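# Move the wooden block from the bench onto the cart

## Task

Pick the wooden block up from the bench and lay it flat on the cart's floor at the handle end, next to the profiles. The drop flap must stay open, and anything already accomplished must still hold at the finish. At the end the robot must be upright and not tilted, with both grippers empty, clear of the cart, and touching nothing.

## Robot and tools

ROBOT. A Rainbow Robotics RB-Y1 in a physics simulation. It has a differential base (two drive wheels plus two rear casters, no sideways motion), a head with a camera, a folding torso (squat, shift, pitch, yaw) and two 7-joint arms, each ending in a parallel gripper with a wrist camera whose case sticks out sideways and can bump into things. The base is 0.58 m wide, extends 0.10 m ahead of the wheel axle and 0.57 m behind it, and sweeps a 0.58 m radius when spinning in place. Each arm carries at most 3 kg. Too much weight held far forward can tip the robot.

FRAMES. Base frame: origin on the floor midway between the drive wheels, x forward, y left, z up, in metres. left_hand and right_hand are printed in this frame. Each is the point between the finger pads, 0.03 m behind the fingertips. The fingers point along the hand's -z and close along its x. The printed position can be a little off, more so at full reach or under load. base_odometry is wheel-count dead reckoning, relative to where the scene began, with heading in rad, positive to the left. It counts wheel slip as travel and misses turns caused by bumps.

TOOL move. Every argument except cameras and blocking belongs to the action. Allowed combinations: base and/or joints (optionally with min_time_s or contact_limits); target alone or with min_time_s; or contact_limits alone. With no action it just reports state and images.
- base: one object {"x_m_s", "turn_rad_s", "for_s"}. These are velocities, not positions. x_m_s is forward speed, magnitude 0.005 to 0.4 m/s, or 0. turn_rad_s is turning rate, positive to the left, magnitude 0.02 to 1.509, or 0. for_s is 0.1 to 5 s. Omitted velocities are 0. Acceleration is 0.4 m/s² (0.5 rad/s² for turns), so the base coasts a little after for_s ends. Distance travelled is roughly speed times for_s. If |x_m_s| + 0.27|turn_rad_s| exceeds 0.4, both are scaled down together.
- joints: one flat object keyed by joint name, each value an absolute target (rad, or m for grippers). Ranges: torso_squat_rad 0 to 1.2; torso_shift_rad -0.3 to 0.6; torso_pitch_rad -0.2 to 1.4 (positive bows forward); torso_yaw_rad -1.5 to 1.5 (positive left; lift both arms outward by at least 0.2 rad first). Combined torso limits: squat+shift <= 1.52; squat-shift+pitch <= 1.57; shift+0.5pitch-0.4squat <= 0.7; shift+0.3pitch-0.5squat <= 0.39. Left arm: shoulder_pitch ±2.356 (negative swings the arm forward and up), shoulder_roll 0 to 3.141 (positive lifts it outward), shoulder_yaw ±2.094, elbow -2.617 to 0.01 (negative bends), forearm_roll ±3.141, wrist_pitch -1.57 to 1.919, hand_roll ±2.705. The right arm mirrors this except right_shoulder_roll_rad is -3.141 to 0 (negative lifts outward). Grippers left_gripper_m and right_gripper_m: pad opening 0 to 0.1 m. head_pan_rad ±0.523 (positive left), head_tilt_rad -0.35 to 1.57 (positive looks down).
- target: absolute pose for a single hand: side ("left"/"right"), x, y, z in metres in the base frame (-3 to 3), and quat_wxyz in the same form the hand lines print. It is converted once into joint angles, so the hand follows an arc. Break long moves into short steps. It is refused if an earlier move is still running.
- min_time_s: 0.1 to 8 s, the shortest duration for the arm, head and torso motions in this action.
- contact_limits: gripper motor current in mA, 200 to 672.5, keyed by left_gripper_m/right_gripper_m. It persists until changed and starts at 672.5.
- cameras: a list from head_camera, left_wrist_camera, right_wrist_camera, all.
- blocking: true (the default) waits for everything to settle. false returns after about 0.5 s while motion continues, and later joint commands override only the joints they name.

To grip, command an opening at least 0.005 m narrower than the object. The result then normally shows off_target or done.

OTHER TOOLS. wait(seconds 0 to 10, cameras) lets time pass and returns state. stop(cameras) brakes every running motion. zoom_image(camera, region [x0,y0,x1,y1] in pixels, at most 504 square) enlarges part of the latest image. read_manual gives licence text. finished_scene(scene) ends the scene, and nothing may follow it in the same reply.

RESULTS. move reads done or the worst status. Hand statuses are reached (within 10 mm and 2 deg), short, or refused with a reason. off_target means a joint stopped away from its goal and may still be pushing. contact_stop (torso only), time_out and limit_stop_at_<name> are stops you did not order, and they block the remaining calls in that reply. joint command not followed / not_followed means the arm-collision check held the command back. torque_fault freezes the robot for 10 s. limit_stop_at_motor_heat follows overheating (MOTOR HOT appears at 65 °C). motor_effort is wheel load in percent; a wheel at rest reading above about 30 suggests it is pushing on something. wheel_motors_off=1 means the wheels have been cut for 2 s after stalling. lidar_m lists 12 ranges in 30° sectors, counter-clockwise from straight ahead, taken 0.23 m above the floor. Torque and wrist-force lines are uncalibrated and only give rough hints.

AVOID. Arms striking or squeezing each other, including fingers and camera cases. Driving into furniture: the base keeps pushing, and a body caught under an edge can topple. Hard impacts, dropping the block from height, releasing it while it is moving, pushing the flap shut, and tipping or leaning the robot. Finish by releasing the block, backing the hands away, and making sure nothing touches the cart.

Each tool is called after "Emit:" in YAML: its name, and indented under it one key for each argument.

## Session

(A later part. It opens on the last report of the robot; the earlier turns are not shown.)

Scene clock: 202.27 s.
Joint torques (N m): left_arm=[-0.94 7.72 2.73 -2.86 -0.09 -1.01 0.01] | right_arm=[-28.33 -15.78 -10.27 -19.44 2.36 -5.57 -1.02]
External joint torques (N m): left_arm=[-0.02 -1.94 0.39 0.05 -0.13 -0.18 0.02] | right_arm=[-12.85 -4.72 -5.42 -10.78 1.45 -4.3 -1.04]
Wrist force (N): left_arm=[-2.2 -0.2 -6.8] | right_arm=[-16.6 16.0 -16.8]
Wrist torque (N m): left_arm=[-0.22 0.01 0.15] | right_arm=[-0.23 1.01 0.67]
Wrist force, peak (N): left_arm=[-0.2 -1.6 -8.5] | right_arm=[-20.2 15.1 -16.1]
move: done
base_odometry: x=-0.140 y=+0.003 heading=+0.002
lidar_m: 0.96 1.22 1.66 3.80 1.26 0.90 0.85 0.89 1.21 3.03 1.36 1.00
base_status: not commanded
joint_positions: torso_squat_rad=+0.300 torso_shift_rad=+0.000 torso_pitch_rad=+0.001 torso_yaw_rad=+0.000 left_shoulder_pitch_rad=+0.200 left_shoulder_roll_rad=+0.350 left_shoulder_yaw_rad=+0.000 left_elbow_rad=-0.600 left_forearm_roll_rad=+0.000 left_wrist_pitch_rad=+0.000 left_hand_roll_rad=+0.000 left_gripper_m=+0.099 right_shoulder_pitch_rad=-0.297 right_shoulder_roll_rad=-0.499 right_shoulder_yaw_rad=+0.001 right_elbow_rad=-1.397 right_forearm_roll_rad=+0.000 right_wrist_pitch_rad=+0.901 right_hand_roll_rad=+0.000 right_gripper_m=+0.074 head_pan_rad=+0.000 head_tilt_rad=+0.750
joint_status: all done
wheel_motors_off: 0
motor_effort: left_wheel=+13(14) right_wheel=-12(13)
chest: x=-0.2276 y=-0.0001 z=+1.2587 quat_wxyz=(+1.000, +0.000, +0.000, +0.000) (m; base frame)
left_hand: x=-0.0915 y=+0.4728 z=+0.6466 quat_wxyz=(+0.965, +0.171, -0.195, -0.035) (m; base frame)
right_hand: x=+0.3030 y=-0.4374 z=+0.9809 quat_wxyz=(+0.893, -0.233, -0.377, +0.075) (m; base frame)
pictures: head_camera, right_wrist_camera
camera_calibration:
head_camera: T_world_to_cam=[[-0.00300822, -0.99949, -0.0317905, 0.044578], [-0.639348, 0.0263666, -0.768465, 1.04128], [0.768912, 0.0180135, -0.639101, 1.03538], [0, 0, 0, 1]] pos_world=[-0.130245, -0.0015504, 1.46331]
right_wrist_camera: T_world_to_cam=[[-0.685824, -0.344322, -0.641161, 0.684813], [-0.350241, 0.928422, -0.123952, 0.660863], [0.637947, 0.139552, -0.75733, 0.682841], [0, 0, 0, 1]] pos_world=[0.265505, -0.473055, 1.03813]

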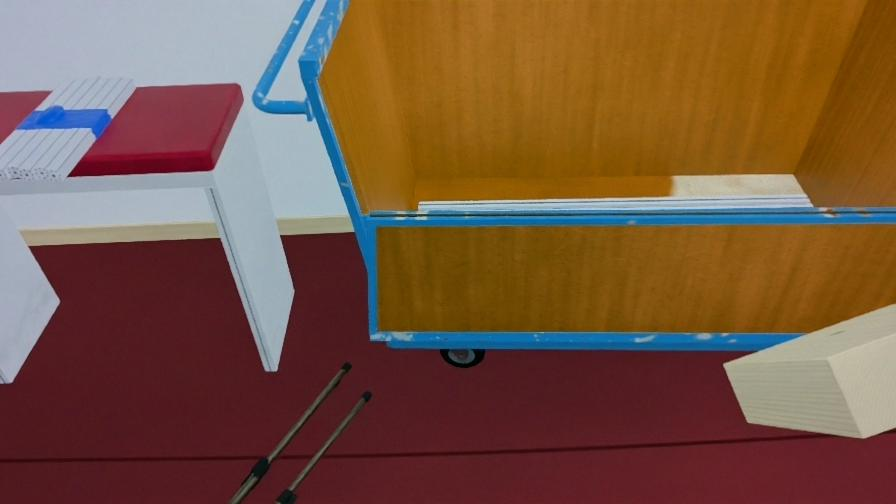

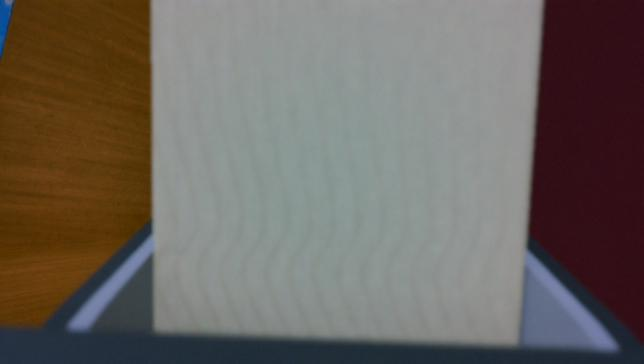

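Emit:
move:
  target: {"side":"right","x":0.36,"y":-0.25,"z":0.80,"quat_wxyz":[1,0,0,0]}

Emit:
move:
  contact_limits: {"right_gripper_m":420}

Emit:
wait:
  seconds: 1
  cameras: ["head_camera","right_wrist_camera"]

Scene clock: 206.60 s.
Joint torques (N m): left_arm=[-1.08 7.57 2.88 -2.72 0 -1.1 -0.06] | right_arm=[-32.64 -9.37 -3.02 -16.7 -0.64 -5.75 -0.77]
External joint torques (N m): left_arm=[-0.16 -2.09 0.55 0.19 -0.05 -0.28 -0.05] | right_arm=[-12.8 -3.1 -2.79 -9.3 -0.88 -4.44 -0.81]
Wrist force (N): left_arm=[-1.6 -0.9 -7.3] | right_arm=[-17.5 3.4 -19.7]
Wrist torque (N m): left_arm=[-0.14 0.05 0.16] | right_arm=[-1.03 1.10 0.63]
Wrist force, peak (N): left_arm=[-2.3 -0.4 -7.5] | right_arm=[-23.0 3.7 -23.2]
move: short
base_odometry: x=-0.140 y=+0.003 heading=+0.002
lidar_m: 0.98 1.21 1.67 3.79 1.27 0.90 0.85 0.89 1.20 3.05 1.35 1.01
base_status: not commanded
joint_positions: torso_squat_rad=+0.300 torso_shift_rad=+0.000 torso_pitch_rad=+0.001 torso_yaw_rad=+0.000 left_shoulder_pitch_rad=+0.200 left_shoulder_roll_rad=+0.350 left_shoulder_yaw_rad=+0.000 left_elbow_rad=-0.600 left_forearm_roll_rad=+0.000 left_wrist_pitch_rad=+0.000 left_hand_roll_rad=+0.000 left_gripper_m=+0.099 right_shoulder_pitch_rad=-0.759 right_shoulder_roll_rad=-0.160 right_shoulder_yaw_rad=-0.034 right_elbow_rad=-0.265 right_forearm_roll_rad=-0.141 right_wrist_pitch_rad=+0.284 right_hand_roll_rad=-0.055 right_gripper_m=+0.074 head_pan_rad=+0.000 head_tilt_rad=+0.750
joint_status: all done
wheel_motors_off: 0
motor_effort: left_wheel=+14(18) right_wheel=-14(20)
chest: x=-0.2275 y=+0.0000 z=+1.2587 quat_wxyz=(+1.000, +0.000, +0.000, +0.000) (m; base frame)
left_hand: x=-0.0916 y=+0.4728 z=+0.6465 quat_wxyz=(+0.965, +0.171, -0.195, -0.035) (m; base frame)
right_hand: x=+0.3331 y=-0.2488 z=+0.8198 quat_wxyz=(+0.936, -0.017, -0.352, +0.000) (m; base frame)
right_hand_status: short (checked arc, as near as the solve gets, planned for 1.5 s): 33 mm and 41.3 deg off.
pictures: none

Scene clock: 206.90 s.
Joint torques (N m): left_arm=[-1.09 7.84 3.02 -2.81 0.03 -0.93 -0.03] | right_arm=[-32.61 -9.61 -2.92 -16.77 -0.55 -5.68 -0.84]
External joint torques (N m): left_arm=[-0.18 -1.82 0.69 0.1 -0.02 -0.1 -0.02] | right_arm=[-12.77 -3.34 -2.69 -9.37 -0.79 -4.38 -0.88]
Wrist force (N): left_arm=[-1.3 -0.6 -7.1] | right_arm=[-18.2 2.9 -20.9]
Wrist torque (N m): left_arm=[-0.19 0.10 0.16] | right_arm=[-0.87 1.11 0.48]
Wrist force, peak (N): left_arm=[-2.7 -1.1 -7.4] | right_arm=[-18.2 2.9 -20.9]
base_odometry: x=-0.140 y=+0.003 heading=+0.002
lidar_m: 0.97 1.20 1.66 3.79 1.25 0.88 0.85 0.89 1.18 3.03 1.37 1.01
base_status: not commanded
joint_positions: torso_squat_rad=+0.300 torso_shift_rad=+0.000 torso_pitch_rad=+0.001 torso_yaw_rad=+0.000 left_shoulder_pitch_rad=+0.200 left_shoulder_roll_rad=+0.350 left_shoulder_yaw_rad=+0.000 left_elbow_rad=-0.600 left_forearm_roll_rad=+0.000 left_wrist_pitch_rad=+0.000 left_hand_roll_rad=+0.000 left_gripper_m=+0.099 right_shoulder_pitch_rad=-0.759 right_shoulder_roll_rad=-0.160 right_shoulder_yaw_rad=-0.034 right_elbow_rad=-0.265 right_forearm_roll_rad=-0.141 right_wrist_pitch_rad=+0.284 right_hand_roll_rad=-0.055 right_gripper_m=+0.074 head_pan_rad=+0.000 head_tilt_rad=+0.750
joint_status: not commanded
wheel_motors_off: 0
motor_effort: left_wheel=+14(14) right_wheel=-14(15)
contact_limits: right_gripper_m 420 mA
chest: x=-0.2275 y=+0.0000 z=+1.2587 quat_wxyz=(+1.000, +0.000, +0.000, +0.000) (m; base frame)
left_hand: x=-0.0916 y=+0.4728 z=+0.6465 quat_wxyz=(+0.965, +0.171, -0.195, -0.035) (m; base frame)
right_hand: x=+0.3331 y=-0.2488 z=+0.8198 quat_wxyz=(+0.936, -0.017, -0.352, +0.000) (m; base frame)
pictures: none

Scene clock: 207.90 s.
Joint torques (N m): left_arm=[-1.19 7.95 2.93 -2.94 -0.06 -1.03 0.02] | right_arm=[-32.28 -9.54 -3.36 -16.62 -0.63 -5.76 -0.85]
External joint torques (N m): left_arm=[-0.28 -1.71 0.6 -0.03 -0.1 -0.21 0.03] | right_arm=[-12.44 -3.27 -3.12 -9.22 -0.87 -4.46 -0.88]
Wrist force (N): left_arm=[-1.7 -1.1 -7.6] | right_arm=[-17.3 3.5 -20.6]
Wrist torque (N m): left_arm=[-0.10 0.01 0.16] | right_arm=[-0.84 1.24 0.41]
Wrist force, peak (N): left_arm=[-1.6 -1.5 -7.5] | right_arm=[-18.0 4.0 -20.9]
base_odometry: x=-0.140 y=+0.003 heading=+0.002
lidar_m: 0.97 1.21 1.67 3.80 1.26 0.90 0.85 0.89 1.21 3.04 1.36 1.00
base_status: not commanded
joint_positions: torso_squat_rad=+0.300 torso_shift_rad=+0.000 torso_pitch_rad=+0.001 torso_yaw_rad=+0.000 left_shoulder_pitch_rad=+0.200 left_shoulder_roll_rad=+0.350 left_shoulder_yaw_rad=+0.000 left_elbow_rad=-0.600 left_forearm_roll_rad=+0.000 left_wrist_pitch_rad=+0.000 left_hand_roll_rad=+0.000 left_gripper_m=+0.099 right_shoulder_pitch_rad=-0.759 right_shoulder_roll_rad=-0.160 right_shoulder_yaw_rad=-0.034 right_elbow_rad=-0.265 right_forearm_roll_rad=-0.141 right_wrist_pitch_rad=+0.284 right_hand_roll_rad=-0.055 right_gripper_m=+0.074 head_pan_rad=+0.000 head_tilt_rad=+0.750
joint_status: not commanded
wheel_motors_off: 0
motor_effort: left_wheel=+14(14) right_wheel=-15(15)
contact_limits: right_gripper_m 420 mA
chest: x=-0.2275 y=+0.0000 z=+1.2587 quat_wxyz=(+1.000, +0.000, +0.000, +0.000) (m; base frame)
left_hand: x=-0.0916 y=+0.4728 z=+0.6465 quat_wxyz=(+0.965, +0.171, -0.195, -0.035) (m; base frame)
right_hand: x=+0.3331 y=-0.2488 z=+0.8198 quat_wxyz=(+0.936, -0.017, -0.352, +0.000) (m; base frame)
wait: 1.00 s; at rest by 0.27 s
pictures: head_camera, right_wrist_camera
camera_calibration:
head_camera: T_world_to_cam=[[-0.00288127, -0.999495, -0.0316361, 0.0445683], [-0.639404, 0.0261655, -0.768425, 1.04127], [0.768865, 0.0180142, -0.639157, 1.03538], [0, 0, 0, 1]] pos_world=[-0.130145, -0.001351, 1.46332]
right_wrist_camera: T_world_to_cam=[[-0.734507, -0.0415178, -0.67733, 0.788367], [-0.352595, 0.876164, 0.328654, 0.0930502], [0.579807, 0.480222, -0.658187, 0.538117], [0, 0, 0, 1]] pos_world=[0.299866, -0.307211, 0.857585]

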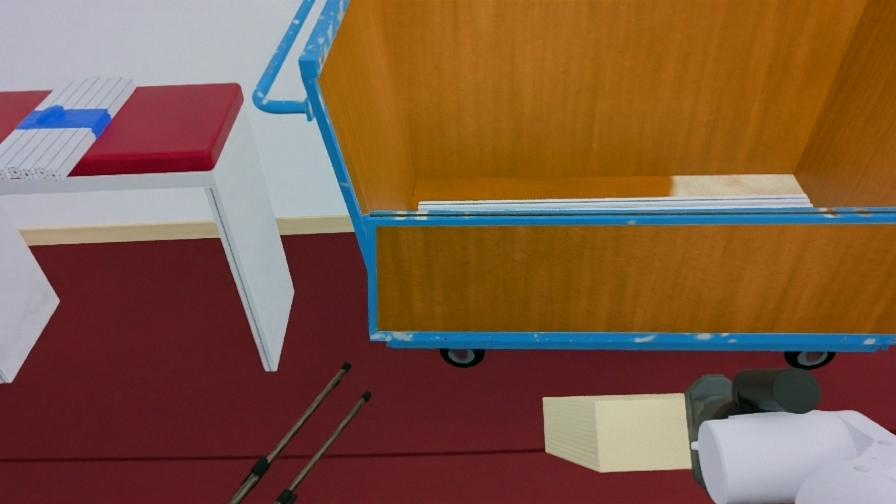

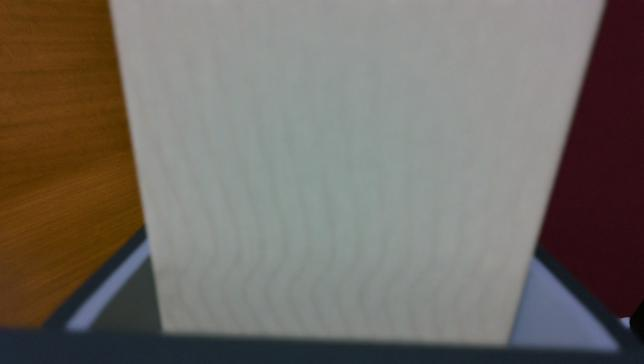

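Emit:
move:
  joints: {"torso_squat_rad":0.6,"torso_shift_rad":0.1,"torso_pitch_rad":0.7,"right_shoulder_pitch_rad":-1.3,"right_shoulder_roll_rad":-0.4,"right_elbow_rad":-0.9,"right_wrist_pitch_rad":0.7}
  contact_limits: {"right_gripper_m":672.5}
  min_time_s: 3

Emit:
move:
  joints: {"torso_yaw_rad":0.4,"head_pan_rad":-0.4,"head_tilt_rad":0.2}

Emit:
move:
  target: {"side":"right","x":0.45,"y":-0.1,"z":0.65,"quat_wxyz":[0.924,0,0,0.383]}

Emit:
move:
  target: {"side":"right","x":0.45,"y":-0.1,"z":0.65,"quat_wxyz":[0.7071,0,0,0.7071]}
  cameras: ["head_camera","right_wrist_camera"]

Scene clock: 216.77 s.
Joint torques (N m): left_arm=[16.26 6.15 2.44 4.6 -0.05 0.37 0.04] | right_arm=[-35.43 -14.26 -3.96 -20.87 0.13 -6.27 -0.82]
External joint torques (N m): left_arm=[-1.45 -1.21 0.57 0.13 -0.07 -0.16 0.01] | right_arm=[-15.66 -5.89 -1.91 -11.74 -0.28 -4.9 -0.86]
Wrist force (N): left_arm=[3.1 -0.7 -7.0] | right_arm=[-18.8 5.7 -18.9]
Wrist torque (N m): left_arm=[-0.17 0.32 0.15] | right_arm=[-0.57 1.23 0.43]
Wrist force, peak (N): left_arm=[2.9 -0.9 -8.0] | right_arm=[-19.6 4.9 -20.4]
move: done
base_odometry: x=-0.140 y=+0.003 heading=+0.002
lidar_m: 0.97 1.21 1.67 3.80 1.27 0.89 0.85 0.89 1.21 3.05 1.35 1.01
base_status: not commanded
joint_positions: torso_squat_rad=+0.600 torso_shift_rad=+0.101 torso_pitch_rad=+0.701 torso_yaw_rad=+0.000 left_shoulder_pitch_rad=+0.200 left_shoulder_roll_rad=+0.350 left_shoulder_yaw_rad=+0.000 left_elbow_rad=-0.600 left_forearm_roll_rad=+0.000 left_wrist_pitch_rad=+0.000 left_hand_roll_rad=+0.000 left_gripper_m=+0.099 right_shoulder_pitch_rad=-1.296 right_shoulder_roll_rad=-0.398 right_shoulder_yaw_rad=-0.034 right_elbow_rad=-0.897 right_forearm_roll_rad=-0.141 right_wrist_pitch_rad=+0.701 right_hand_roll_rad=-0.055 right_gripper_m=+0.074 head_pan_rad=+0.000 head_tilt_rad=+0.750
joint_status: all done
wheel_motors_off: 0
motor_effort: left_wheel=+9(16) right_wheel=-12(16)
contact_limits: right_gripper_m 672.5 mA
chest: x=+0.0297 y=+0.0000 z=+1.0917 quat_wxyz=(+0.939, +0.000, +0.344, +0.000) (m; base frame)
left_hand: x=-0.2612 y=+0.4728 z=+0.5362 quat_wxyz=(+0.974, +0.148, +0.148, -0.091) (m; base frame)
right_hand: x=+0.6811 y=-0.2189 z=+0.7331 quat_wxyz=(+0.920, -0.027, -0.384, +0.076) (m; base frame)
pictures: none

Scene clock: 218.23 s.
Joint torques (N m): left_arm=[14.68 11.97 4.08 4.17 0.04 0.34 -0.02] | right_arm=[-37.63 -3.53 -2.78 -21.62 -1.02 -6.69 -0.66]
External joint torques (N m): left_arm=[-1.67 -1.93 0.64 -0.04 -0.01 -0.17 -0.04] | right_arm=[-15.55 -1.38 -2.6 -11.87 -1.11 -5.21 -0.7]
Wrist force (N): left_arm=[2.6 -1.8 -6.6] | right_arm=[-20.1 -1.5 -18.4]
Wrist torque (N m): left_arm=[-0.11 0.28 0.12] | right_arm=[-1.09 1.37 0.45]
Wrist force, peak (N): left_arm=[3.0 -1.0 -7.8] | right_arm=[-19.5 4.3 -19.8]
move: done
base_odometry: x=-0.140 y=+0.003 heading=+0.002
lidar_m: 0.97 1.21 1.68 3.79 1.25 0.90 0.85 0.90 1.20 3.04 1.36 1.01
base_status: not commanded
joint_positions: torso_squat_rad=+0.600 torso_shift_rad=+0.101 torso_pitch_rad=+0.701 torso_yaw_rad=+0.400 left_shoulder_pitch_rad=+0.200 left_shoulder_roll_rad=+0.350 left_shoulder_yaw_rad=+0.000 left_elbow_rad=-0.600 left_forearm_roll_rad=+0.000 left_wrist_pitch_rad=+0.000 left_hand_roll_rad=+0.000 left_gripper_m=+0.099 right_shoulder_pitch_rad=-1.296 right_shoulder_roll_rad=-0.400 right_shoulder_yaw_rad=-0.034 right_elbow_rad=-0.897 right_forearm_roll_rad=-0.141 right_wrist_pitch_rad=+0.701 right_hand_roll_rad=-0.055 right_gripper_m=+0.074 head_pan_rad=-0.400 head_tilt_rad=+0.200
joint_status: all done
wheel_motors_off: 0
motor_effort: left_wheel=+11(13) right_wheel=-11(13)
contact_limits: right_gripper_m 672.5 mA
chest: x=+0.0297 y=+0.0001 z=+1.0918 quat_wxyz=(+0.920, +0.068, +0.337, +0.187) (m; base frame)
left_hand: x=-0.4102 y=+0.4885 z=+0.6618 quat_wxyz=(+0.949, +0.248, +0.179, +0.077) (m; base frame)
right_hand: x=+0.7027 y=+0.0817 z=+0.7153 quat_wxyz=(+0.893, +0.149, -0.390, +0.165) (m; base frame)
pictures: none

Scene clock: 219.90 s.
Joint torques (N m): left_arm=[15.15 11.62 3.97 4 0 0.33 0.04] | right_arm=[-19.85 -5.33 -3.52 -14.35 -0.41 0.37 -0.33]
External joint torques (N m): left_arm=[-1.19 -2.28 0.53 -0.2 -0.05 -0.19 0.01] | right_arm=[-8.05 -0.37 -0.96 -6.26 -0.64 0.45 -0.33]
Wrist force (N): left_arm=[2.5 -2.4 -6.5] | right_arm=[1.1 3.6 -26.5]
Wrist torque (N m): left_arm=[-0.02 0.26 0.12] | right_arm=[-0.84 0.08 -0.19]
Wrist force, peak (N): left_arm=[2.9 -1.9 -7.3] | right_arm=[-22.8 -1.4 -25.0]
move: done
base_odometry: x=-0.140 y=+0.003 heading=+0.002
lidar_m: 0.97 1.21 1.66 3.80 1.24 0.90 0.85 0.88 1.20 3.04 1.36 1.00
base_status: not commanded
joint_positions: torso_squat_rad=+0.600 torso_shift_rad=+0.100 torso_pitch_rad=+0.701 torso_yaw_rad=+0.400 left_shoulder_pitch_rad=+0.200 left_shoulder_roll_rad=+0.350 left_shoulder_yaw_rad=+0.000 left_elbow_rad=-0.600 left_forearm_roll_rad=+0.000 left_wrist_pitch_rad=+0.000 left_hand_roll_rad=+0.000 left_gripper_m=+0.099 right_shoulder_pitch_rad=-0.745 right_shoulder_roll_rad=-0.585 right_shoulder_yaw_rad=+0.011 right_elbow_rad=-1.759 right_forearm_roll_rad=-0.274 right_wrist_pitch_rad=+1.863 right_hand_roll_rad=+0.198 right_gripper_m=+0.074 head_pan_rad=-0.400 head_tilt_rad=+0.200
joint_status: all done
wheel_motors_off: 0
motor_effort: left_wheel=+10(12) right_wheel=-12(15)
contact_limits: right_gripper_m 672.5 mA
chest: x=+0.0295 y=+0.0000 z=+1.0918 quat_wxyz=(+0.920, +0.068, +0.337, +0.187) (m; base frame)
left_hand: x=-0.4101 y=+0.4886 z=+0.6618 quat_wxyz=(+0.949, +0.248, +0.179, +0.077) (m; base frame)
right_hand: x=+0.4489 y=-0.1005 z=+0.6493 quat_wxyz=(+0.924, +0.000, +0.003, +0.383) (m; base frame)
right_hand_status: reached (checked arc, planned for 1.2 s): 1 mm and 0.3 deg off.
pictures: none

Scene clock: 220.93 s.
Joint torques (N m): left_arm=[15.09 11.79 3.99 3.89 -0.08 0.33 0] | right_arm=[-19.54 -8.28 -6.51 -13.07 -0.24 0.62 -0.26]
External joint torques (N m): left_arm=[-1.25 -2.11 0.55 -0.32 -0.13 -0.18 -0.03] | right_arm=[-7.56 -1.81 -1.99 -5.51 -0.45 0.7 -0.26]
Wrist force (N): left_arm=[2.9 -2.1 -5.8] | right_arm=[0.9 1.0 -26.1]
Wrist torque (N m): left_arm=[-0.06 0.32 0.14] | right_arm=[-0.96 0.17 -0.14]
Wrist force, peak (N): left_arm=[2.9 -1.8 -7.2] | right_arm=[4.0 3.6 -28.3]
move: done
base_odometry: x=-0.140 y=+0.003 heading=+0.002
lidar_m: 0.97 1.21 1.67 3.81 1.26 0.88 0.85 0.89 1.21 3.04 1.36 1.01
base_status: not commanded
joint_positions: torso_squat_rad=+0.600 torso_shift_rad=+0.100 torso_pitch_rad=+0.701 torso_yaw_rad=+0.400 left_shoulder_pitch_rad=+0.200 left_shoulder_roll_rad=+0.350 left_shoulder_yaw_rad=+0.000 left_elbow_rad=-0.600 left_forearm_roll_rad=+0.000 left_wrist_pitch_rad=+0.000 left_hand_roll_rad=+0.000 left_gripper_m=+0.099 right_shoulder_pitch_rad=-0.764 right_shoulder_roll_rad=-0.775 right_shoulder_yaw_rad=+0.190 right_elbow_rad=-1.760 right_forearm_roll_rad=-0.478 right_wrist_pitch_rad=+1.785 right_hand_roll_rad=+0.786 right_gripper_m=+0.074 head_pan_rad=-0.400 head_tilt_rad=+0.200
joint_status: all done
wheel_motors_off: 0
motor_effort: left_wheel=+10(11) right_wheel=-10(12)
contact_limits: right_gripper_m 672.5 mA
chest: x=+0.0295 y=+0.0000 z=+1.0918 quat_wxyz=(+0.920, +0.068, +0.337, +0.187) (m; base frame)
left_hand: x=-0.4101 y=+0.4886 z=+0.6618 quat_wxyz=(+0.949, +0.248, +0.179, +0.077) (m; base frame)
right_hand: x=+0.4491 y=-0.1004 z=+0.6491 quat_wxyz=(+0.707, +0.000, +0.001, +0.707) (m; base frame)
right_hand_status: reached (checked arc, planned for 0.7 s): 1 mm and 0.1 deg off.
pictures: head_camera, right_wrist_camera
camera_calibration:
head_camera: T_world_to_cam=[[-0.00757147, -0.9995, -0.0307085, 0.0467454], [-0.747188, 0.0260639, -0.664101, 0.999315], [0.664569, 0.0179168, -0.747012, 0.749408], [0, 0, 0, 1]] pos_world=[0.248996, 0.00724894, 1.2249]
right_wrist_camera: T_world_to_cam=[[0.0285979, -0.999279, -0.0249814, -0.0981126], [-0.860193, -0.0373322, 0.5086, 0.0794655], [-0.509166, 0.0069439, -0.86064, 0.860169], [0, 0, 0, 1]] pos_world=[0.50913, -0.101048, 0.697429]

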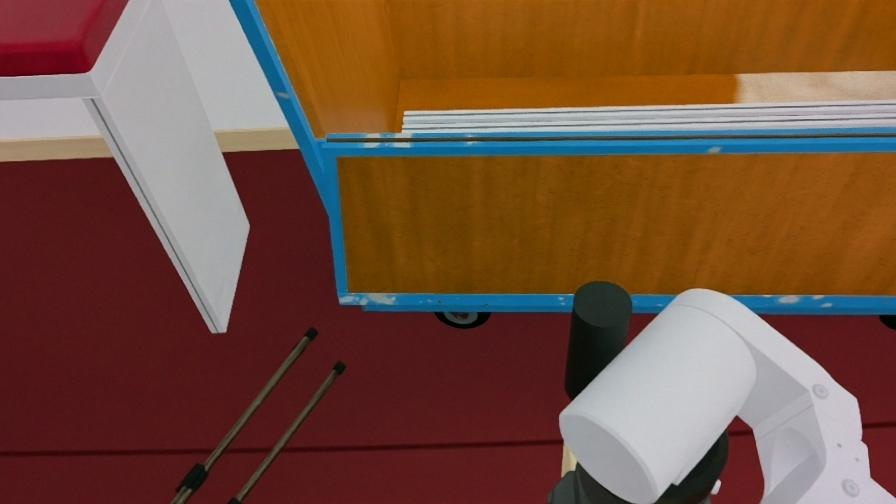

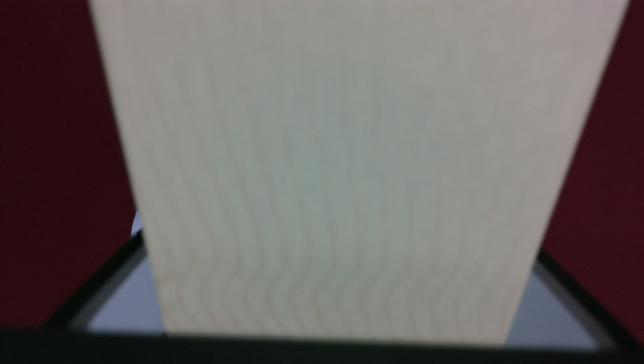

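Emit:
move:
  joints: {"torso_squat_rad":0.9,"torso_shift_rad":0.2,"torso_pitch_rad":0.85,"right_shoulder_pitch_rad":-0.9}
  min_time_s: 2

Emit:
move:
  target: {"side":"right","x":0.42,"y":-0.1,"z":0.50,"quat_wxyz":[0.6830,0.183,-0.183,0.6830]}

Emit:
move:
  target: {"side":"right","x":0.42,"y":-0.1,"z":0.45,"quat_wxyz":[0.612,0.354,-0.354,0.612]}

Emit:
move:
  target: {"side":"right","x":0.42,"y":-0.1,"z":0.40,"quat_wxyz":[0.579,0.406,-0.406,0.579]}
  cameras: ["head_camera","right_wrist_camera"]

Scene clock: 226.03 s.
Joint torques (N m): left_arm=[17.68 12.1 4.31 5.39 0.09 0.65 0.03] | right_arm=[-20.11 -6.69 -5.94 -13.3 -0.55 0.56 -0.18]
External joint torques (N m): left_arm=[-1.58 -1.87 0.84 -0.19 0.04 -0.14 0] | right_arm=[-8.08 -1.65 -2.09 -5.47 -0.63 0.69 -0.18]
Wrist force (N): left_arm=[4.4 -1.3 -6.6] | right_arm=[-0.7 1.6 -26.6]
Wrist torque (N m): left_arm=[-0.15 0.43 0.13] | right_arm=[-1.08 0.24 -0.13]
Wrist force, peak (N): left_arm=[3.6 -2.2 -7.0] | right_arm=[-0.8 1.2 -27.0]
move: done
base_odometry: x=-0.140 y=+0.003 heading=+0.002
lidar_m: 0.38 1.21 1.66 3.80 1.27 0.90 0.86 0.89 1.20 3.04 1.34 0.40
base_status: not commanded
joint_positions: torso_squat_rad=+0.900 torso_shift_rad=+0.200 torso_pitch_rad=+0.851 torso_yaw_rad=+0.400 left_shoulder_pitch_rad=+0.200 left_shoulder_roll_rad=+0.350 left_shoulder_yaw_rad=+0.000 left_elbow_rad=-0.600 left_forearm_roll_rad=+0.000 left_wrist_pitch_rad=+0.000 left_hand_roll_rad=+0.000 left_gripper_m=+0.099 right_shoulder_pitch_rad=-0.898 right_shoulder_roll_rad=-0.775 right_shoulder_yaw_rad=+0.190 right_elbow_rad=-1.760 right_forearm_roll_rad=-0.478 right_wrist_pitch_rad=+1.785 right_hand_roll_rad=+0.786 right_gripper_m=+0.074 head_pan_rad=-0.400 head_tilt_rad=+0.200
joint_status: all done
wheel_motors_off: 0
motor_effort: left_wheel=+9(13) right_wheel=-12(13)
contact_limits: right_gripper_m 672.5 mA
chest: x=+0.0913 y=+0.0000 z=+0.9110 quat_wxyz=(+0.893, +0.082, +0.405, +0.181) (m; base frame)
left_hand: x=-0.4076 y=+0.4886 z=+0.5514 quat_wxyz=(+0.933, +0.253, +0.250, +0.059) (m; base frame)
right_hand: x=+0.4953 y=-0.0707 z=+0.4485 quat_wxyz=(+0.707, +0.036, -0.010, +0.706) (m; base frame)
pictures: none

Scene clock: 227.30 s.
Joint torques (N m): left_arm=[17.58 11.7 4.49 5.4 -0.09 0.59 0.09] | right_arm=[-7.39 -7.5 -6.12 -14.26 -3.99 -2.49 -0.22]
External joint torques (N m): left_arm=[-1.68 -2.27 1.01 -0.18 -0.14 -0.2 0.06] | right_arm=[-4.12 -0.78 -1.94 -6.4 -3.42 -1.91 -0.24]
Wrist force (N): left_arm=[3.3 -2.9 -6.3] | right_arm=[-12.9 2.3 -22.7]
Wrist torque (N m): left_arm=[0.01 0.26 0.10] | right_arm=[-0.75 0.98 -0.01]
Wrist force, peak (N): left_arm=[4.0 -2.6 -6.5] | right_arm=[-14.2 5.5 -26.3]
move: done
base_odometry: x=-0.140 y=+0.003 heading=+0.002
lidar_m: 0.97 1.20 1.68 3.81 1.25 0.88 0.86 0.91 1.20 3.04 1.36 1.00
base_status: not commanded
joint_positions: torso_squat_rad=+0.900 torso_shift_rad=+0.200 torso_pitch_rad=+0.851 torso_yaw_rad=+0.400 left_shoulder_pitch_rad=+0.200 left_shoulder_roll_rad=+0.350 left_shoulder_yaw_rad=+0.000 left_elbow_rad=-0.600 left_forearm_roll_rad=+0.000 left_wrist_pitch_rad=+0.000 left_hand_roll_rad=+0.000 left_gripper_m=+0.099 right_shoulder_pitch_rad=-0.322 right_shoulder_roll_rad=-0.809 right_shoulder_yaw_rad=-0.278 right_elbow_rad=-2.226 right_forearm_roll_rad=-0.922 right_wrist_pitch_rad=+1.528 right_hand_roll_rad=+0.932 right_gripper_m=+0.074 head_pan_rad=-0.400 head_tilt_rad=+0.200
joint_status: all done
wheel_motors_off: 0
motor_effort: left_wheel=+9(10) right_wheel=-8(13)
contact_limits: right_gripper_m 672.5 mA
chest: x=+0.0912 y=+0.0000 z=+0.9110 quat_wxyz=(+0.893, +0.082, +0.404, +0.181) (m; base frame)
left_hand: x=-0.4076 y=+0.4886 z=+0.5514 quat_wxyz=(+0.933, +0.253, +0.250, +0.059) (m; base frame)
right_hand: x=+0.4197 y=-0.1008 z=+0.4996 quat_wxyz=(+0.685, +0.182, -0.181, +0.682) (m; base frame)
right_hand_status: reached (checked arc, planned for 0.9 s): 1 mm and 0.3 deg off.
pictures: none

Scene clock: 228.57 s.
Joint torques (N m): left_arm=[17.4 11.8 4.29 5.36 -0.01 0.59 0.09] | right_arm=[-6.32 -4.71 -5.58 -13.85 -7.6 1.26 -0.7]
External joint torques (N m): left_arm=[-1.85 -2.17 0.82 -0.21 -0.06 -0.2 0.06] | right_arm=[-4.73 2.55 -1.72 -6.38 -6.11 1.33 -0.74]
Wrist force (N): left_arm=[3.4 -2.3 -6.1] | right_arm=[-23.0 2.6 -13.1]
Wrist torque (N m): left_arm=[-0.08 0.28 0.13] | right_arm=[-0.53 1.69 0.14]
Wrist force, peak (N): left_arm=[4.4 -2.2 -6.9] | right_arm=[-24.6 1.3 -16.8]
move: done
base_odometry: x=-0.140 y=+0.003 heading=+0.002
lidar_m: 0.97 1.22 1.66 3.80 1.26 0.89 0.85 0.89 1.20 3.04 1.35 1.01
base_status: not commanded
joint_positions: torso_squat_rad=+0.900 torso_shift_rad=+0.200 torso_pitch_rad=+0.851 torso_yaw_rad=+0.400 left_shoulder_pitch_rad=+0.200 left_shoulder_roll_rad=+0.350 left_shoulder_yaw_rad=+0.000 left_elbow_rad=-0.600 left_forearm_roll_rad=+0.000 left_wrist_pitch_rad=+0.000 left_hand_roll_rad=+0.000 left_gripper_m=+0.099 right_shoulder_pitch_rad=-0.305 right_shoulder_roll_rad=-0.690 right_shoulder_yaw_rad=-0.418 right_elbow_rad=-1.654 right_forearm_roll_rad=-1.514 right_wrist_pitch_rad=+1.310 right_hand_roll_rad=+1.693 right_gripper_m=+0.074 head_pan_rad=-0.400 head_tilt_rad=+0.200
joint_status: all done
wheel_motors_off: 0
motor_effort: left_wheel=+10(10) right_wheel=-9(12)
contact_limits: right_gripper_m 672.5 mA
chest: x=+0.0912 y=+0.0000 z=+0.9110 quat_wxyz=(+0.893, +0.082, +0.404, +0.181) (m; base frame)
left_hand: x=-0.4076 y=+0.4886 z=+0.5513 quat_wxyz=(+0.933, +0.253, +0.250, +0.059) (m; base frame)
right_hand: x=+0.4197 y=-0.1009 z=+0.4499 quat_wxyz=(+0.615, +0.351, -0.353, +0.612) (m; base frame)
right_hand_status: reached (checked arc, planned for 0.9 s): 1 mm and 0.5 deg off.
pictures: none

Scene clock: 229.97 s.
Joint torques (N m): left_arm=[17.46 11.87 4.28 5.52 0.02 0.52 0.03] | right_arm=[-8.43 -6.1 -4.07 -11.2 -7.27 4.55 -0.57]
External joint torques (N m): left_arm=[-1.8 -2.1 0.81 -0.06 -0.03 -0.27 0] | right_arm=[-5.61 1.82 -1.21 -5.12 -5.82 3.64 -0.62]
Wrist force (N): left_arm=[3.7 -1.5 -6.7] | right_arm=[-25.5 2.0 -8.0]
Wrist torque (N m): left_arm=[-0.15 0.31 0.08] | right_arm=[-0.50 1.88 0.14]
Wrist force, peak (N): left_arm=[4.2 -2.1 -6.8] | right_arm=[-30.8 2.1 -6.8]
move: done
base_odometry: x=-0.140 y=+0.003 heading=+0.002
lidar_m: 0.97 1.22 1.67 3.80 1.26 0.90 0.85 0.89 1.19 3.05 1.35 1.00
base_status: not commanded
joint_positions: torso_squat_rad=+0.900 torso_shift_rad=+0.200 torso_pitch_rad=+0.851 torso_yaw_rad=+0.400 left_shoulder_pitch_rad=+0.200 left_shoulder_roll_rad=+0.350 left_shoulder_yaw_rad=+0.000 left_elbow_rad=-0.600 left_forearm_roll_rad=+0.000 left_wrist_pitch_rad=+0.000 left_hand_roll_rad=+0.000 left_gripper_m=+0.099 right_shoulder_pitch_rad=-0.498 right_shoulder_roll_rad=-0.682 right_shoulder_yaw_rad=-0.391 right_elbow_rad=-1.123 right_forearm_roll_rad=-1.680 right_wrist_pitch_rad=+1.403 right_hand_roll_rad=+2.105 right_gripper_m=+0.074 head_pan_rad=-0.400 head_tilt_rad=+0.200
joint_status: all done
wheel_motors_off: 0
motor_effort: left_wheel=+10(11) right_wheel=-9(12)
contact_limits: right_gripper_m 672.5 mA
chest: x=+0.0912 y=+0.0001 z=+0.9110 quat_wxyz=(+0.893, +0.082, +0.404, +0.181) (m; base frame)
left_hand: x=-0.4076 y=+0.4886 z=+0.5513 quat_wxyz=(+0.933, +0.253, +0.250, +0.059) (m; base frame)
right_hand: x=+0.4193 y=-0.1008 z=+0.3996 quat_wxyz=(+0.582, +0.404, -0.404, +0.579) (m; base frame)
right_hand_status: reached (checked arc, planned for 0.9 s): 1 mm and 0.4 deg off.
pictures: head_camera, right_wrist_camera
camera_calibration:
head_camera: T_world_to_cam=[[-0.0121198, -0.999502, -0.0291512, 0.0407599], [-0.837938, 0.0260603, -0.545143, 0.825316], [0.545631, 0.0178199, -0.837836, 0.666811], [0, 0, 0, 1]] pos_world=[0.328225, 0.00734917, 1.00978]
right_wrist_camera: T_world_to_cam=[[0.0267229, -0.32208, -0.946335, 0.333214], [-0.862815, -0.485496, 0.140871, 0.283639], [-0.504813, 0.812748, -0.290869, 0.482004], [0, 0, 0, 1]] pos_world=[0.479145, -0.14672, 0.415576]

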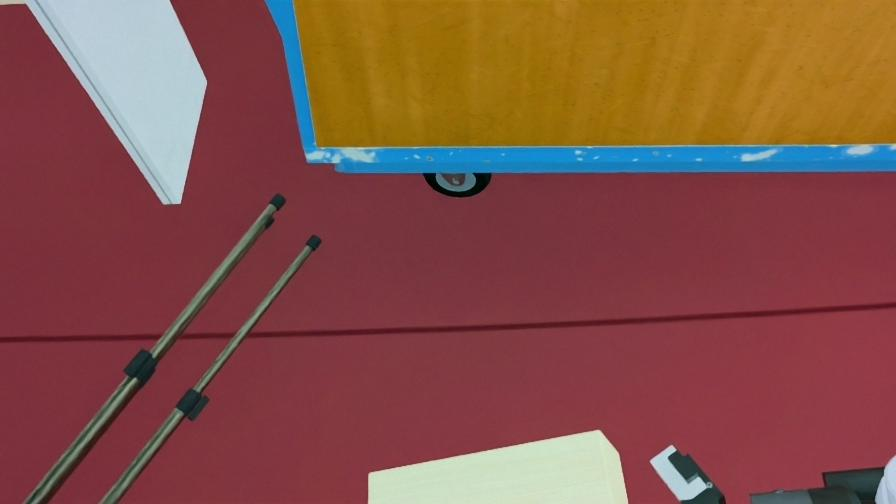

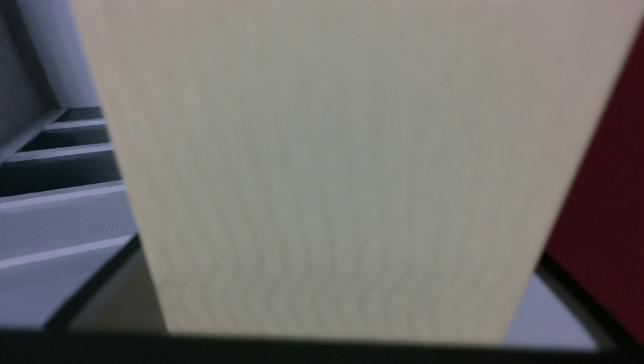

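Emit:
move:
  joints: {"torso_squat_rad":0.3,"torso_shift_rad":0.1,"torso_pitch_rad":0.75}

Emit:
move:
  target: {"side":"right","x":0.5,"y":-0.1,"z":0.75,"quat_wxyz":[0.6533,0.2706,-0.2706,0.6533]}

Emit:
move:
  target: {"side":"right","x":0.58,"y":-0.12,"z":0.92,"quat_wxyz":[0.6533,0.2706,-0.2706,0.6533]}
  cameras: ["head_camera","right_wrist_camera"]

Scene clock: 242.90 s.
Joint torques (N m): left_arm=[15.99 11.91 4.21 4.66 -0.03 0.42 -0.02] | right_arm=[-10.26 -7.66 -4.38 -11.91 -7.6 3.85 -0.61]
External joint torques (N m): left_arm=[-1.36 -2.05 0.75 -0.02 -0.08 -0.18 -0.05] | right_arm=[-5.46 1.51 -1.19 -5.33 -6.04 3.13 -0.65]
Wrist force (N): left_arm=[3.0 -1.9 -6.5] | right_arm=[-25.5 4.3 -8.2]
Wrist torque (N m): left_arm=[-0.09 0.32 0.09] | right_arm=[-0.33 1.87 0.15]
Wrist force, peak (N): left_arm=[4.3 -2.8 -7.0] | right_arm=[-27.4 2.2 -8.9]
move: done
base_odometry: x=-0.140 y=+0.003 heading=+0.002
lidar_m: 0.97 1.21 1.66 3.81 1.24 0.90 0.85 0.89 1.19 3.04 1.35 1.00
base_status: not commanded
joint_positions: torso_squat_rad=+0.300 torso_shift_rad=+0.100 torso_pitch_rad=+0.751 torso_yaw_rad=+0.400 left_shoulder_pitch_rad=+0.200 left_shoulder_roll_rad=+0.350 left_shoulder_yaw_rad=+0.000 left_elbow_rad=-0.600 left_forearm_roll_rad=+0.000 left_wrist_pitch_rad=+0.000 left_hand_roll_rad=+0.000 left_gripper_m=+0.099 right_shoulder_pitch_rad=-0.498 right_shoulder_roll_rad=-0.682 right_shoulder_yaw_rad=-0.391 right_elbow_rad=-1.123 right_forearm_roll_rad=-1.680 right_wrist_pitch_rad=+1.403 right_hand_roll_rad=+2.105 right_gripper_m=+0.074 head_pan_rad=-0.400 head_tilt_rad=+0.200
joint_status: all done
wheel_motors_off: 0
motor_effort: left_wheel=+12(12) right_wheel=-10(13)
contact_limits: right_gripper_m 672.5 mA
chest: x=+0.0501 y=+0.0001 z=+1.1721 quat_wxyz=(+0.912, +0.073, +0.359, +0.185) (m; base frame)
left_hand: x=-0.4104 y=+0.4886 z=+0.7644 quat_wxyz=(+0.944, +0.250, +0.203, +0.071) (m; base frame)
right_hand: x=+0.4275 y=-0.1007 z=+0.6960 quat_wxyz=(+0.561, +0.374, -0.433, +0.598) (m; base frame)
pictures: none

Scene clock: 244.17 s.
Joint torques (N m): left_arm=[16.11 11.84 4.37 4.57 -0.09 0.24 0.03] | right_arm=[-16.21 -11.27 -8.52 -13.97 -6.57 -0.72 0.03]
External joint torques (N m): left_arm=[-1.25 -2.12 0.91 -0.11 -0.14 -0.36 0] | right_arm=[-7.42 0.16 -2.94 -6.52 -5.44 -0.35 -0.01]
Wrist force (N): left_arm=[3.1 -1.6 -6.5] | right_arm=[-18.8 0.6 -18.6]
Wrist torque (N m): left_arm=[-0.16 0.29 0.11] | right_arm=[-0.80 1.40 0.22]
Wrist force, peak (N): left_arm=[3.5 -2.4 -6.8] | right_arm=[-28.6 7.4 -11.5]
move: done
base_odometry: x=-0.140 y=+0.003 heading=+0.002
lidar_m: 0.97 1.21 1.67 3.79 1.25 0.90 0.85 0.90 1.21 3.04 1.35 0.99
base_status: not commanded
joint_positions: torso_squat_rad=+0.300 torso_shift_rad=+0.100 torso_pitch_rad=+0.751 torso_yaw_rad=+0.400 left_shoulder_pitch_rad=+0.200 left_shoulder_roll_rad=+0.350 left_shoulder_yaw_rad=+0.000 left_elbow_rad=-0.600 left_forearm_roll_rad=+0.000 left_wrist_pitch_rad=+0.000 left_hand_roll_rad=+0.000 left_gripper_m=+0.099 right_shoulder_pitch_rad=-0.590 right_shoulder_roll_rad=-0.908 right_shoulder_yaw_rad=-0.213 right_elbow_rad=-1.534 right_forearm_roll_rad=-1.322 right_wrist_pitch_rad=+1.341 right_hand_roll_rad=+1.339 right_gripper_m=+0.074 head_pan_rad=-0.400 head_tilt_rad=+0.200
joint_status: all done
wheel_motors_off: 0
motor_effort: left_wheel=+11(13) right_wheel=-11(15)
contact_limits: right_gripper_m 672.5 mA
chest: x=+0.0502 y=+0.0001 z=+1.1721 quat_wxyz=(+0.912, +0.073, +0.359, +0.185) (m; base frame)
left_hand: x=-0.4103 y=+0.4886 z=+0.7645 quat_wxyz=(+0.944, +0.250, +0.203, +0.071) (m; base frame)
right_hand: x=+0.4991 y=-0.1008 z=+0.7486 quat_wxyz=(+0.654, +0.271, -0.269, +0.653) (m; base frame)
right_hand_status: reached (checked arc, planned for 0.8 s): 2 mm and 0.2 deg off.
pictures: none

Scene clock: 245.23 s.
Joint torques (N m): left_arm=[15.99 11.83 4.25 4.57 0 0.43 0.03] | right_arm=[-21.54 -15.19 -11.55 -10.32 -5.9 -2.48 0.06]
External joint torques (N m): left_arm=[-1.37 -2.13 0.79 -0.11 -0.05 -0.18 0] | right_arm=[-8.22 -0.65 -4.75 -4.04 -4.85 -1.71 0.02]
Wrist force (N): left_arm=[3.5 -2.1 -5.9] | right_arm=[-19.0 2.2 -18.7]
Wrist torque (N m): left_arm=[-0.10 0.39 0.12] | right_arm=[-0.60 1.47 0.20]
Wrist force, peak (N): left_arm=[3.2 -1.8 -6.9] | right_arm=[-23.2 2.6 -22.8]
move: done
base_odometry: x=-0.140 y=+0.003 heading=+0.002
lidar_m: 0.98 1.20 1.67 3.81 1.26 0.89 0.85 0.90 1.19 3.05 1.36 1.01
base_status: not commanded
joint_positions: torso_squat_rad=+0.300 torso_shift_rad=+0.100 torso_pitch_rad=+0.751 torso_yaw_rad=+0.400 left_shoulder_pitch_rad=+0.200 left_shoulder_roll_rad=+0.350 left_shoulder_yaw_rad=+0.000 left_elbow_rad=-0.600 left_forearm_roll_rad=+0.000 left_wrist_pitch_rad=+0.000 left_hand_roll_rad=+0.000 left_gripper_m=+0.099 right_shoulder_pitch_rad=-0.965 right_shoulder_roll_rad=-1.161 right_shoulder_yaw_rad=-0.222 right_elbow_rad=-1.516 right_forearm_roll_rad=-1.473 right_wrist_pitch_rad=+1.646 right_hand_roll_rad=+1.068 right_gripper_m=+0.074 head_pan_rad=-0.400 head_tilt_rad=+0.200
joint_status: all done
wheel_motors_off: 0
motor_effort: left_wheel=+10(13) right_wheel=-12(15)
contact_limits: right_gripper_m 672.5 mA
chest: x=+0.0502 y=+0.0001 z=+1.1721 quat_wxyz=(+0.912, +0.073, +0.359, +0.185) (m; base frame)
left_hand: x=-0.4103 y=+0.4886 z=+0.7645 quat_wxyz=(+0.944, +0.250, +0.203, +0.071) (m; base frame)
right_hand: x=+0.5794 y=-0.1205 z=+0.9186 quat_wxyz=(+0.654, +0.270, -0.269, +0.653) (m; base frame)
right_hand_status: reached (checked arc, planned for 0.7 s): 2 mm and 0.2 deg off.
pictures: head_camera, right_wrist_camera
camera_calibration:
head_camera: T_world_to_cam=[[-0.00908, -0.999504, -0.0301514, 0.0488679], [-0.779481, 0.0259619, -0.625887, 1.02492], [0.626359, 0.0178194, -0.779331, 0.835383], [0, 0, 0, 1]] pos_world=[0.276096, 0.00734888, 1.29399]
right_wrist_camera: T_world_to_cam=[[0.0267577, -0.690026, -0.723289, 0.56452], [-0.861372, -0.383081, 0.333597, 0.173466], [-0.507269, 0.614095, -0.60462, 0.995566], [0, 0, 0, 1]] pos_world=[0.639333, -0.155387, 0.952382]

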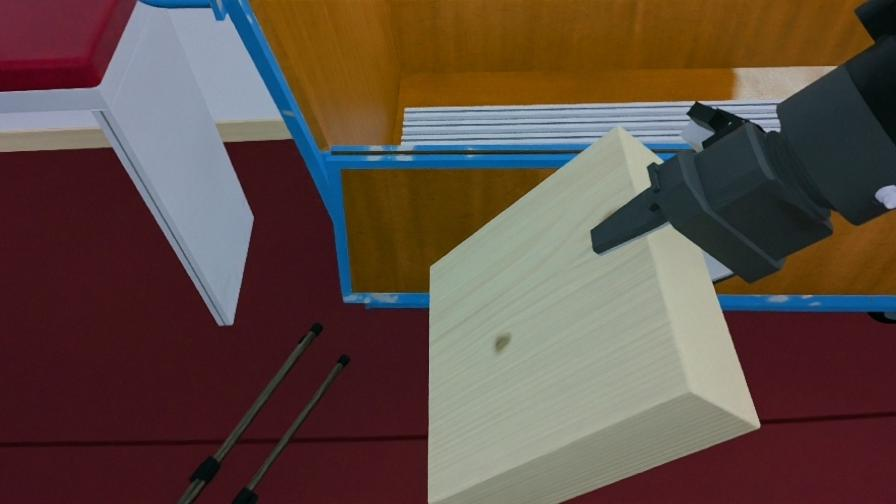

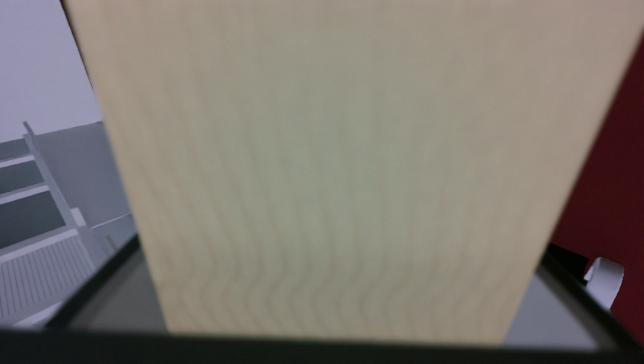

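Emit:
move:
  base: {"x_m_s":0.2,"for_s":3.0}
  cameras: ["head_camera","right_wrist_camera"]

Scene clock: 250.30 s.
Joint torques (N m): left_arm=[16.51 11.74 4.24 4.56 -0.02 0.43 0.06] | right_arm=[-22.51 -15.61 -11.78 -10.63 -5.76 -2.47 0.06]
External joint torques (N m): left_arm=[-0.85 -2.21 0.79 -0.12 -0.07 -0.18 0.03] | right_arm=[-9.29 -1.08 -5.03 -4.35 -4.72 -1.76 0.03]
Wrist force (N): left_arm=[3.0 -0.9 -6.5] | right_arm=[-18.3 1.8 -18.3]
Wrist torque (N m): left_arm=[-0.24 0.28 0.12] | right_arm=[-0.50 1.34 0.20]
Wrist force, peak (N): left_arm=[3.8 -2.3 -7.4] | right_arm=[-20.0 3.1 -19.1]
move: done
base_odometry: x=+0.460 y=+0.004 heading=+0.002
lidar_m: 0.37 0.39 0.72 3.88 2.14 1.53 1.46 1.52 2.04 4.90 0.52 0.39
base_status: done (sent for 3 of 3 s)
joint_positions: torso_squat_rad=+0.300 torso_shift_rad=+0.100 torso_pitch_rad=+0.751 torso_yaw_rad=+0.400 left_shoulder_pitch_rad=+0.200 left_shoulder_roll_rad=+0.350 left_shoulder_yaw_rad=+0.000 left_elbow_rad=-0.600 left_forearm_roll_rad=+0.000 left_wrist_pitch_rad=+0.000 left_hand_roll_rad=+0.000 left_gripper_m=+0.099 right_shoulder_pitch_rad=-0.965 right_shoulder_roll_rad=-1.161 right_shoulder_yaw_rad=-0.221 right_elbow_rad=-1.515 right_forearm_roll_rad=-1.473 right_wrist_pitch_rad=+1.646 right_hand_roll_rad=+1.068 right_gripper_m=+0.074 head_pan_rad=-0.400 head_tilt_rad=+0.200
joint_status: not commanded
wheel_motors_off: 0
motor_effort: left_wheel=+5(32) right_wheel=-7(33)
contact_limits: right_gripper_m 672.5 mA
chest: x=+0.0503 y=+0.0001 z=+1.1720 quat_wxyz=(+0.912, +0.073, +0.360, +0.185) (m; base frame)
left_hand: x=-0.4103 y=+0.4886 z=+0.7645 quat_wxyz=(+0.944, +0.250, +0.203, +0.071) (m; base frame)
right_hand: x=+0.5793 y=-0.1206 z=+0.9183 quat_wxyz=(+0.654, +0.270, -0.269, +0.653) (m; base frame)
pictures: head_camera, right_wrist_camera
camera_calibration:
head_camera: T_world_to_cam=[[-0.00916315, -0.999502, -0.0302107, 0.0489658], [-0.779569, 0.0260614, -0.625773, 1.02481], [0.626249, 0.0178173, -0.77942, 0.835388], [0, 0, 0, 1]] pos_world=[0.276196, 0.00734918, 1.29389]
right_wrist_camera: T_world_to_cam=[[0.0263342, -0.690021, -0.72331, 0.564521], [-0.861155, -0.38311, 0.334125, 0.172951], [-0.50766, 0.614083, -0.604304, 0.995269], [0, 0, 0, 1]] pos_world=[0.63933, -0.155387, 0.951982]

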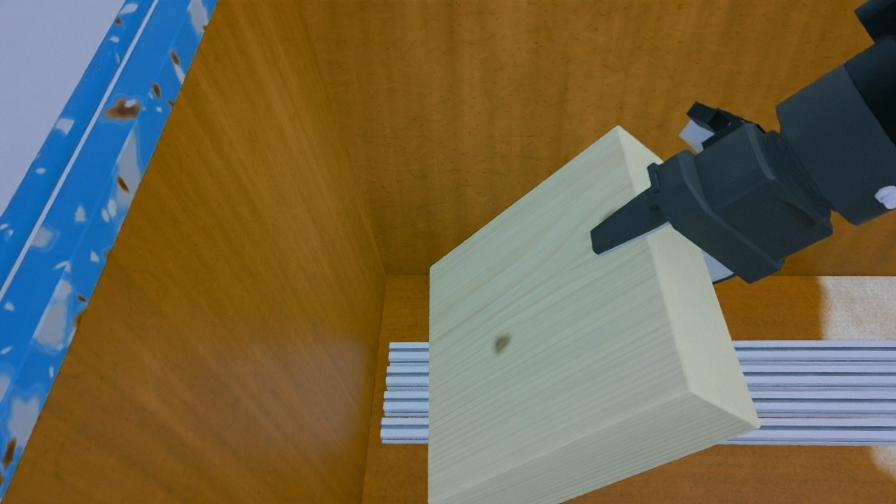

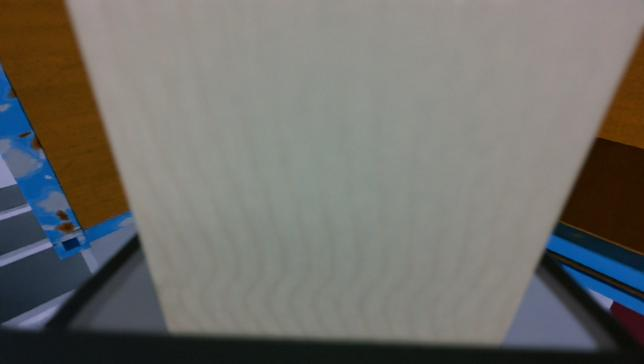

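Emit:
move:
  base: {"x_m_s":0.1,"for_s":1.6}

Emit:
move:
  target: {"side":"right","x":0.47,"y":-0.12,"z":0.91,"quat_wxyz":[0.6533,0.2706,-0.2706,0.6533]}

Emit:
move:
  target: {"side":"right","x":0.39,"y":-0.12,"z":0.88,"quat_wxyz":[0.6533,0.2706,-0.2706,0.6533]}
  cameras: ["head_camera","right_wrist_camera"]

Scene clock: 255.07 s.
Joint torques (N m): left_arm=[16.29 12.1 4.02 4.73 0.07 0.37 0.01] | right_arm=[-22.32 -15.71 -11.68 -10.42 -5.99 -2.5 0.02]
External joint torques (N m): left_arm=[-1.07 -1.86 0.56 0.06 0.03 -0.24 -0.01] | right_arm=[-9.09 -1.17 -4.93 -4.14 -4.94 -1.79 -0.02]
Wrist force (N): left_arm=[2.3 -1.9 -6.4] | right_arm=[-18.8 1.7 -18.6]
Wrist torque (N m): left_arm=[-0.10 0.23 0.08] | right_arm=[-0.61 1.42 0.21]
Wrist force, peak (N): left_arm=[3.6 -2.0 -7.7] | right_arm=[-19.6 2.0 -19.1]
move: done
base_odometry: x=+0.620 y=+0.004 heading=+0.003
lidar_m: 0.20 0.22 0.32 1.32 2.38 1.69 1.61 1.68 2.23 0.80 0.31 0.22
base_status: done (sent for 1.6 of 1.6 s)
joint_positions: torso_squat_rad=+0.300 torso_shift_rad=+0.101 torso_pitch_rad=+0.751 torso_yaw_rad=+0.400 left_shoulder_pitch_rad=+0.200 left_shoulder_roll_rad=+0.350 left_shoulder_yaw_rad=+0.000 left_elbow_rad=-0.600 left_forearm_roll_rad=+0.000 left_wrist_pitch_rad=+0.000 left_hand_roll_rad=+0.000 left_gripper_m=+0.099 right_shoulder_pitch_rad=-0.965 right_shoulder_roll_rad=-1.161 right_shoulder_yaw_rad=-0.221 right_elbow_rad=-1.515 right_forearm_roll_rad=-1.473 right_wrist_pitch_rad=+1.646 right_hand_roll_rad=+1.068 right_gripper_m=+0.074 head_pan_rad=-0.400 head_tilt_rad=+0.200
joint_status: not commanded
wheel_motors_off: 0
motor_effort: left_wheel=+4(29) right_wheel=-8(21)
contact_limits: right_gripper_m 672.5 mA
chest: x=+0.0503 y=+0.0001 z=+1.1720 quat_wxyz=(+0.912, +0.073, +0.360, +0.185) (m; base frame)
left_hand: x=-0.4103 y=+0.4886 z=+0.7645 quat_wxyz=(+0.944, +0.250, +0.203, +0.071) (m; base frame)
right_hand: x=+0.5793 y=-0.1206 z=+0.9183 quat_wxyz=(+0.654, +0.270, -0.269, +0.653) (m; base frame)
pictures: none

Scene clock: 256.27 s.
Joint torques (N m): left_arm=[15.89 11.99 4.28 4.62 -0.06 0.42 0.06] | right_arm=[-13.87 -12.14 -11.56 -10.02 -5.27 -3.88 -0.2]
External joint torques (N m): left_arm=[-1.46 -1.97 0.82 -0.05 -0.11 -0.19 0.03] | right_arm=[-6.83 0.38 -5.02 -4.31 -4.29 -3.29 -0.24]
Wrist force (N): left_arm=[3.3 -2.3 -6.2] | right_arm=[-19.8 2.5 -18.9]
Wrist torque (N m): left_arm=[-0.03 0.30 0.11] | right_arm=[-0.45 1.57 0.23]
Wrist force, peak (N): left_arm=[3.6 -1.6 -6.9] | right_arm=[-22.9 1.6 -20.2]
move: done
base_odometry: x=+0.620 y=+0.004 heading=+0.003
lidar_m: 0.21 0.22 0.33 1.32 2.36 1.67 1.60 1.68 2.24 0.79 0.30 0.22
base_status: not commanded
joint_positions: torso_squat_rad=+0.300 torso_shift_rad=+0.100 torso_pitch_rad=+0.751 torso_yaw_rad=+0.400 left_shoulder_pitch_rad=+0.200 left_shoulder_roll_rad=+0.350 left_shoulder_yaw_rad=+0.000 left_elbow_rad=-0.600 left_forearm_roll_rad=+0.000 left_wrist_pitch_rad=+0.000 left_hand_roll_rad=+0.000 left_gripper_m=+0.099 right_shoulder_pitch_rad=-0.481 right_shoulder_roll_rad=-1.052 right_shoulder_yaw_rad=-0.514 right_elbow_rad=-2.055 right_forearm_roll_rad=-1.502 right_wrist_pitch_rad=+1.615 right_hand_roll_rad=+0.891 right_gripper_m=+0.074 head_pan_rad=-0.400 head_tilt_rad=+0.200
joint_status: all done
wheel_motors_off: 0
motor_effort: left_wheel=+8(8) right_wheel=-7(10)
contact_limits: right_gripper_m 672.5 mA
chest: x=+0.0501 y=+0.0001 z=+1.1721 quat_wxyz=(+0.912, +0.073, +0.359, +0.185) (m; base frame)
left_hand: x=-0.4103 y=+0.4886 z=+0.7645 quat_wxyz=(+0.944, +0.250, +0.203, +0.071) (m; base frame)
right_hand: x=+0.4694 y=-0.1204 z=+0.9091 quat_wxyz=(+0.654, +0.271, -0.269, +0.653) (m; base frame)
right_hand_status: reached (checked arc, planned for 0.9 s): 1 mm and 0.2 deg off.
pictures: none

Scene clock: 257.23 s.
Joint torques (N m): left_arm=[15.83 11.98 4.06 4.59 0.01 0.41 0.12] | right_arm=[-8.79 -8.72 -8.67 -11.05 -5.32 -4.02 -0.25]
External joint torques (N m): left_arm=[-1.52 -1.98 0.6 -0.08 -0.03 -0.19 0.1] | right_arm=[-6.44 0.1 -3.4 -4.77 -4.38 -2.83 -0.28]
Wrist force (N): left_arm=[2.5 -2.0 -6.4] | right_arm=[-19.3 2.8 -18.4]
Wrist torque (N m): left_arm=[-0.07 0.19 0.11] | right_arm=[-0.41 1.39 0.03]
Wrist force, peak (N): left_arm=[3.0 -2.6 -7.2] | right_arm=[-24.4 6.0 -19.9]
move: done
base_odometry: x=+0.620 y=+0.004 heading=+0.003
lidar_m: 0.21 0.22 0.33 1.33 2.39 1.69 1.61 1.68 2.24 0.77 0.30 0.22
base_status: not commanded
joint_positions: torso_squat_rad=+0.300 torso_shift_rad=+0.100 torso_pitch_rad=+0.751 torso_yaw_rad=+0.400 left_shoulder_pitch_rad=+0.200 left_shoulder_roll_rad=+0.350 left_shoulder_yaw_rad=+0.000 left_elbow_rad=-0.600 left_forearm_roll_rad=+0.000 left_wrist_pitch_rad=+0.000 left_hand_roll_rad=+0.000 left_gripper_m=+0.099 right_shoulder_pitch_rad=-0.190 right_shoulder_roll_rad=-0.848 right_shoulder_yaw_rad=-0.617 right_elbow_rad=-2.320 right_forearm_roll_rad=-1.430 right_wrist_pitch_rad=+1.583 right_hand_roll_rad=+0.934 right_gripper_m=+0.074 head_pan_rad=-0.400 head_tilt_rad=+0.200
joint_status: all done
wheel_motors_off: 0
motor_effort: left_wheel=+8(8) right_wheel=-7(11)
contact_limits: right_gripper_m 672.5 mA
chest: x=+0.0501 y=+0.0000 z=+1.1721 quat_wxyz=(+0.912, +0.073, +0.359, +0.185) (m; base frame)
left_hand: x=-0.4103 y=+0.4886 z=+0.7645 quat_wxyz=(+0.944, +0.250, +0.203, +0.071) (m; base frame)
right_hand: x=+0.3896 y=-0.1205 z=+0.8792 quat_wxyz=(+0.654, +0.271, -0.269, +0.653) (m; base frame)
right_hand_status: reached (checked arc, planned for 0.6 s): 1 mm and 0.2 deg off.
pictures: head_camera, right_wrist_camera
camera_calibration:
head_camera: T_world_to_cam=[[-0.0090899, -0.9995, -0.030291, 0.0489534], [-0.779395, 0.0260595, -0.62599, 1.02501], [0.626467, 0.0179185, -0.779242, 0.83538], [0, 0, 0, 1]] pos_world=[0.275996, 0.00724892, 1.29409]
right_wrist_camera: T_world_to_cam=[[0.0270625, -0.689607, -0.723678, 0.54145], [-0.860489, -0.384511, 0.334229, 0.0221179], [-0.508749, 0.613672, -0.603805, 0.875181], [0, 0, 0, 1]] pos_world=[0.449627, -0.155183, 0.912882]

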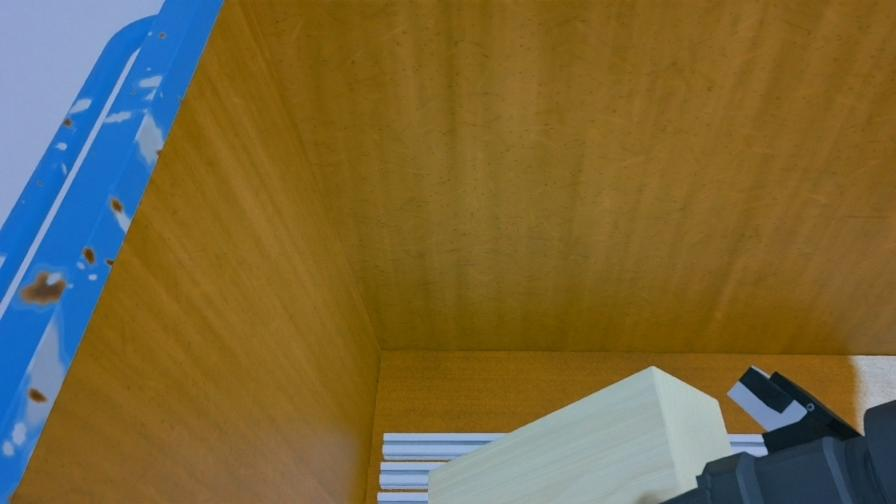

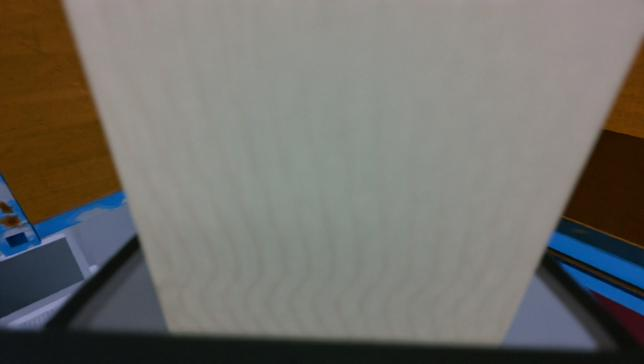

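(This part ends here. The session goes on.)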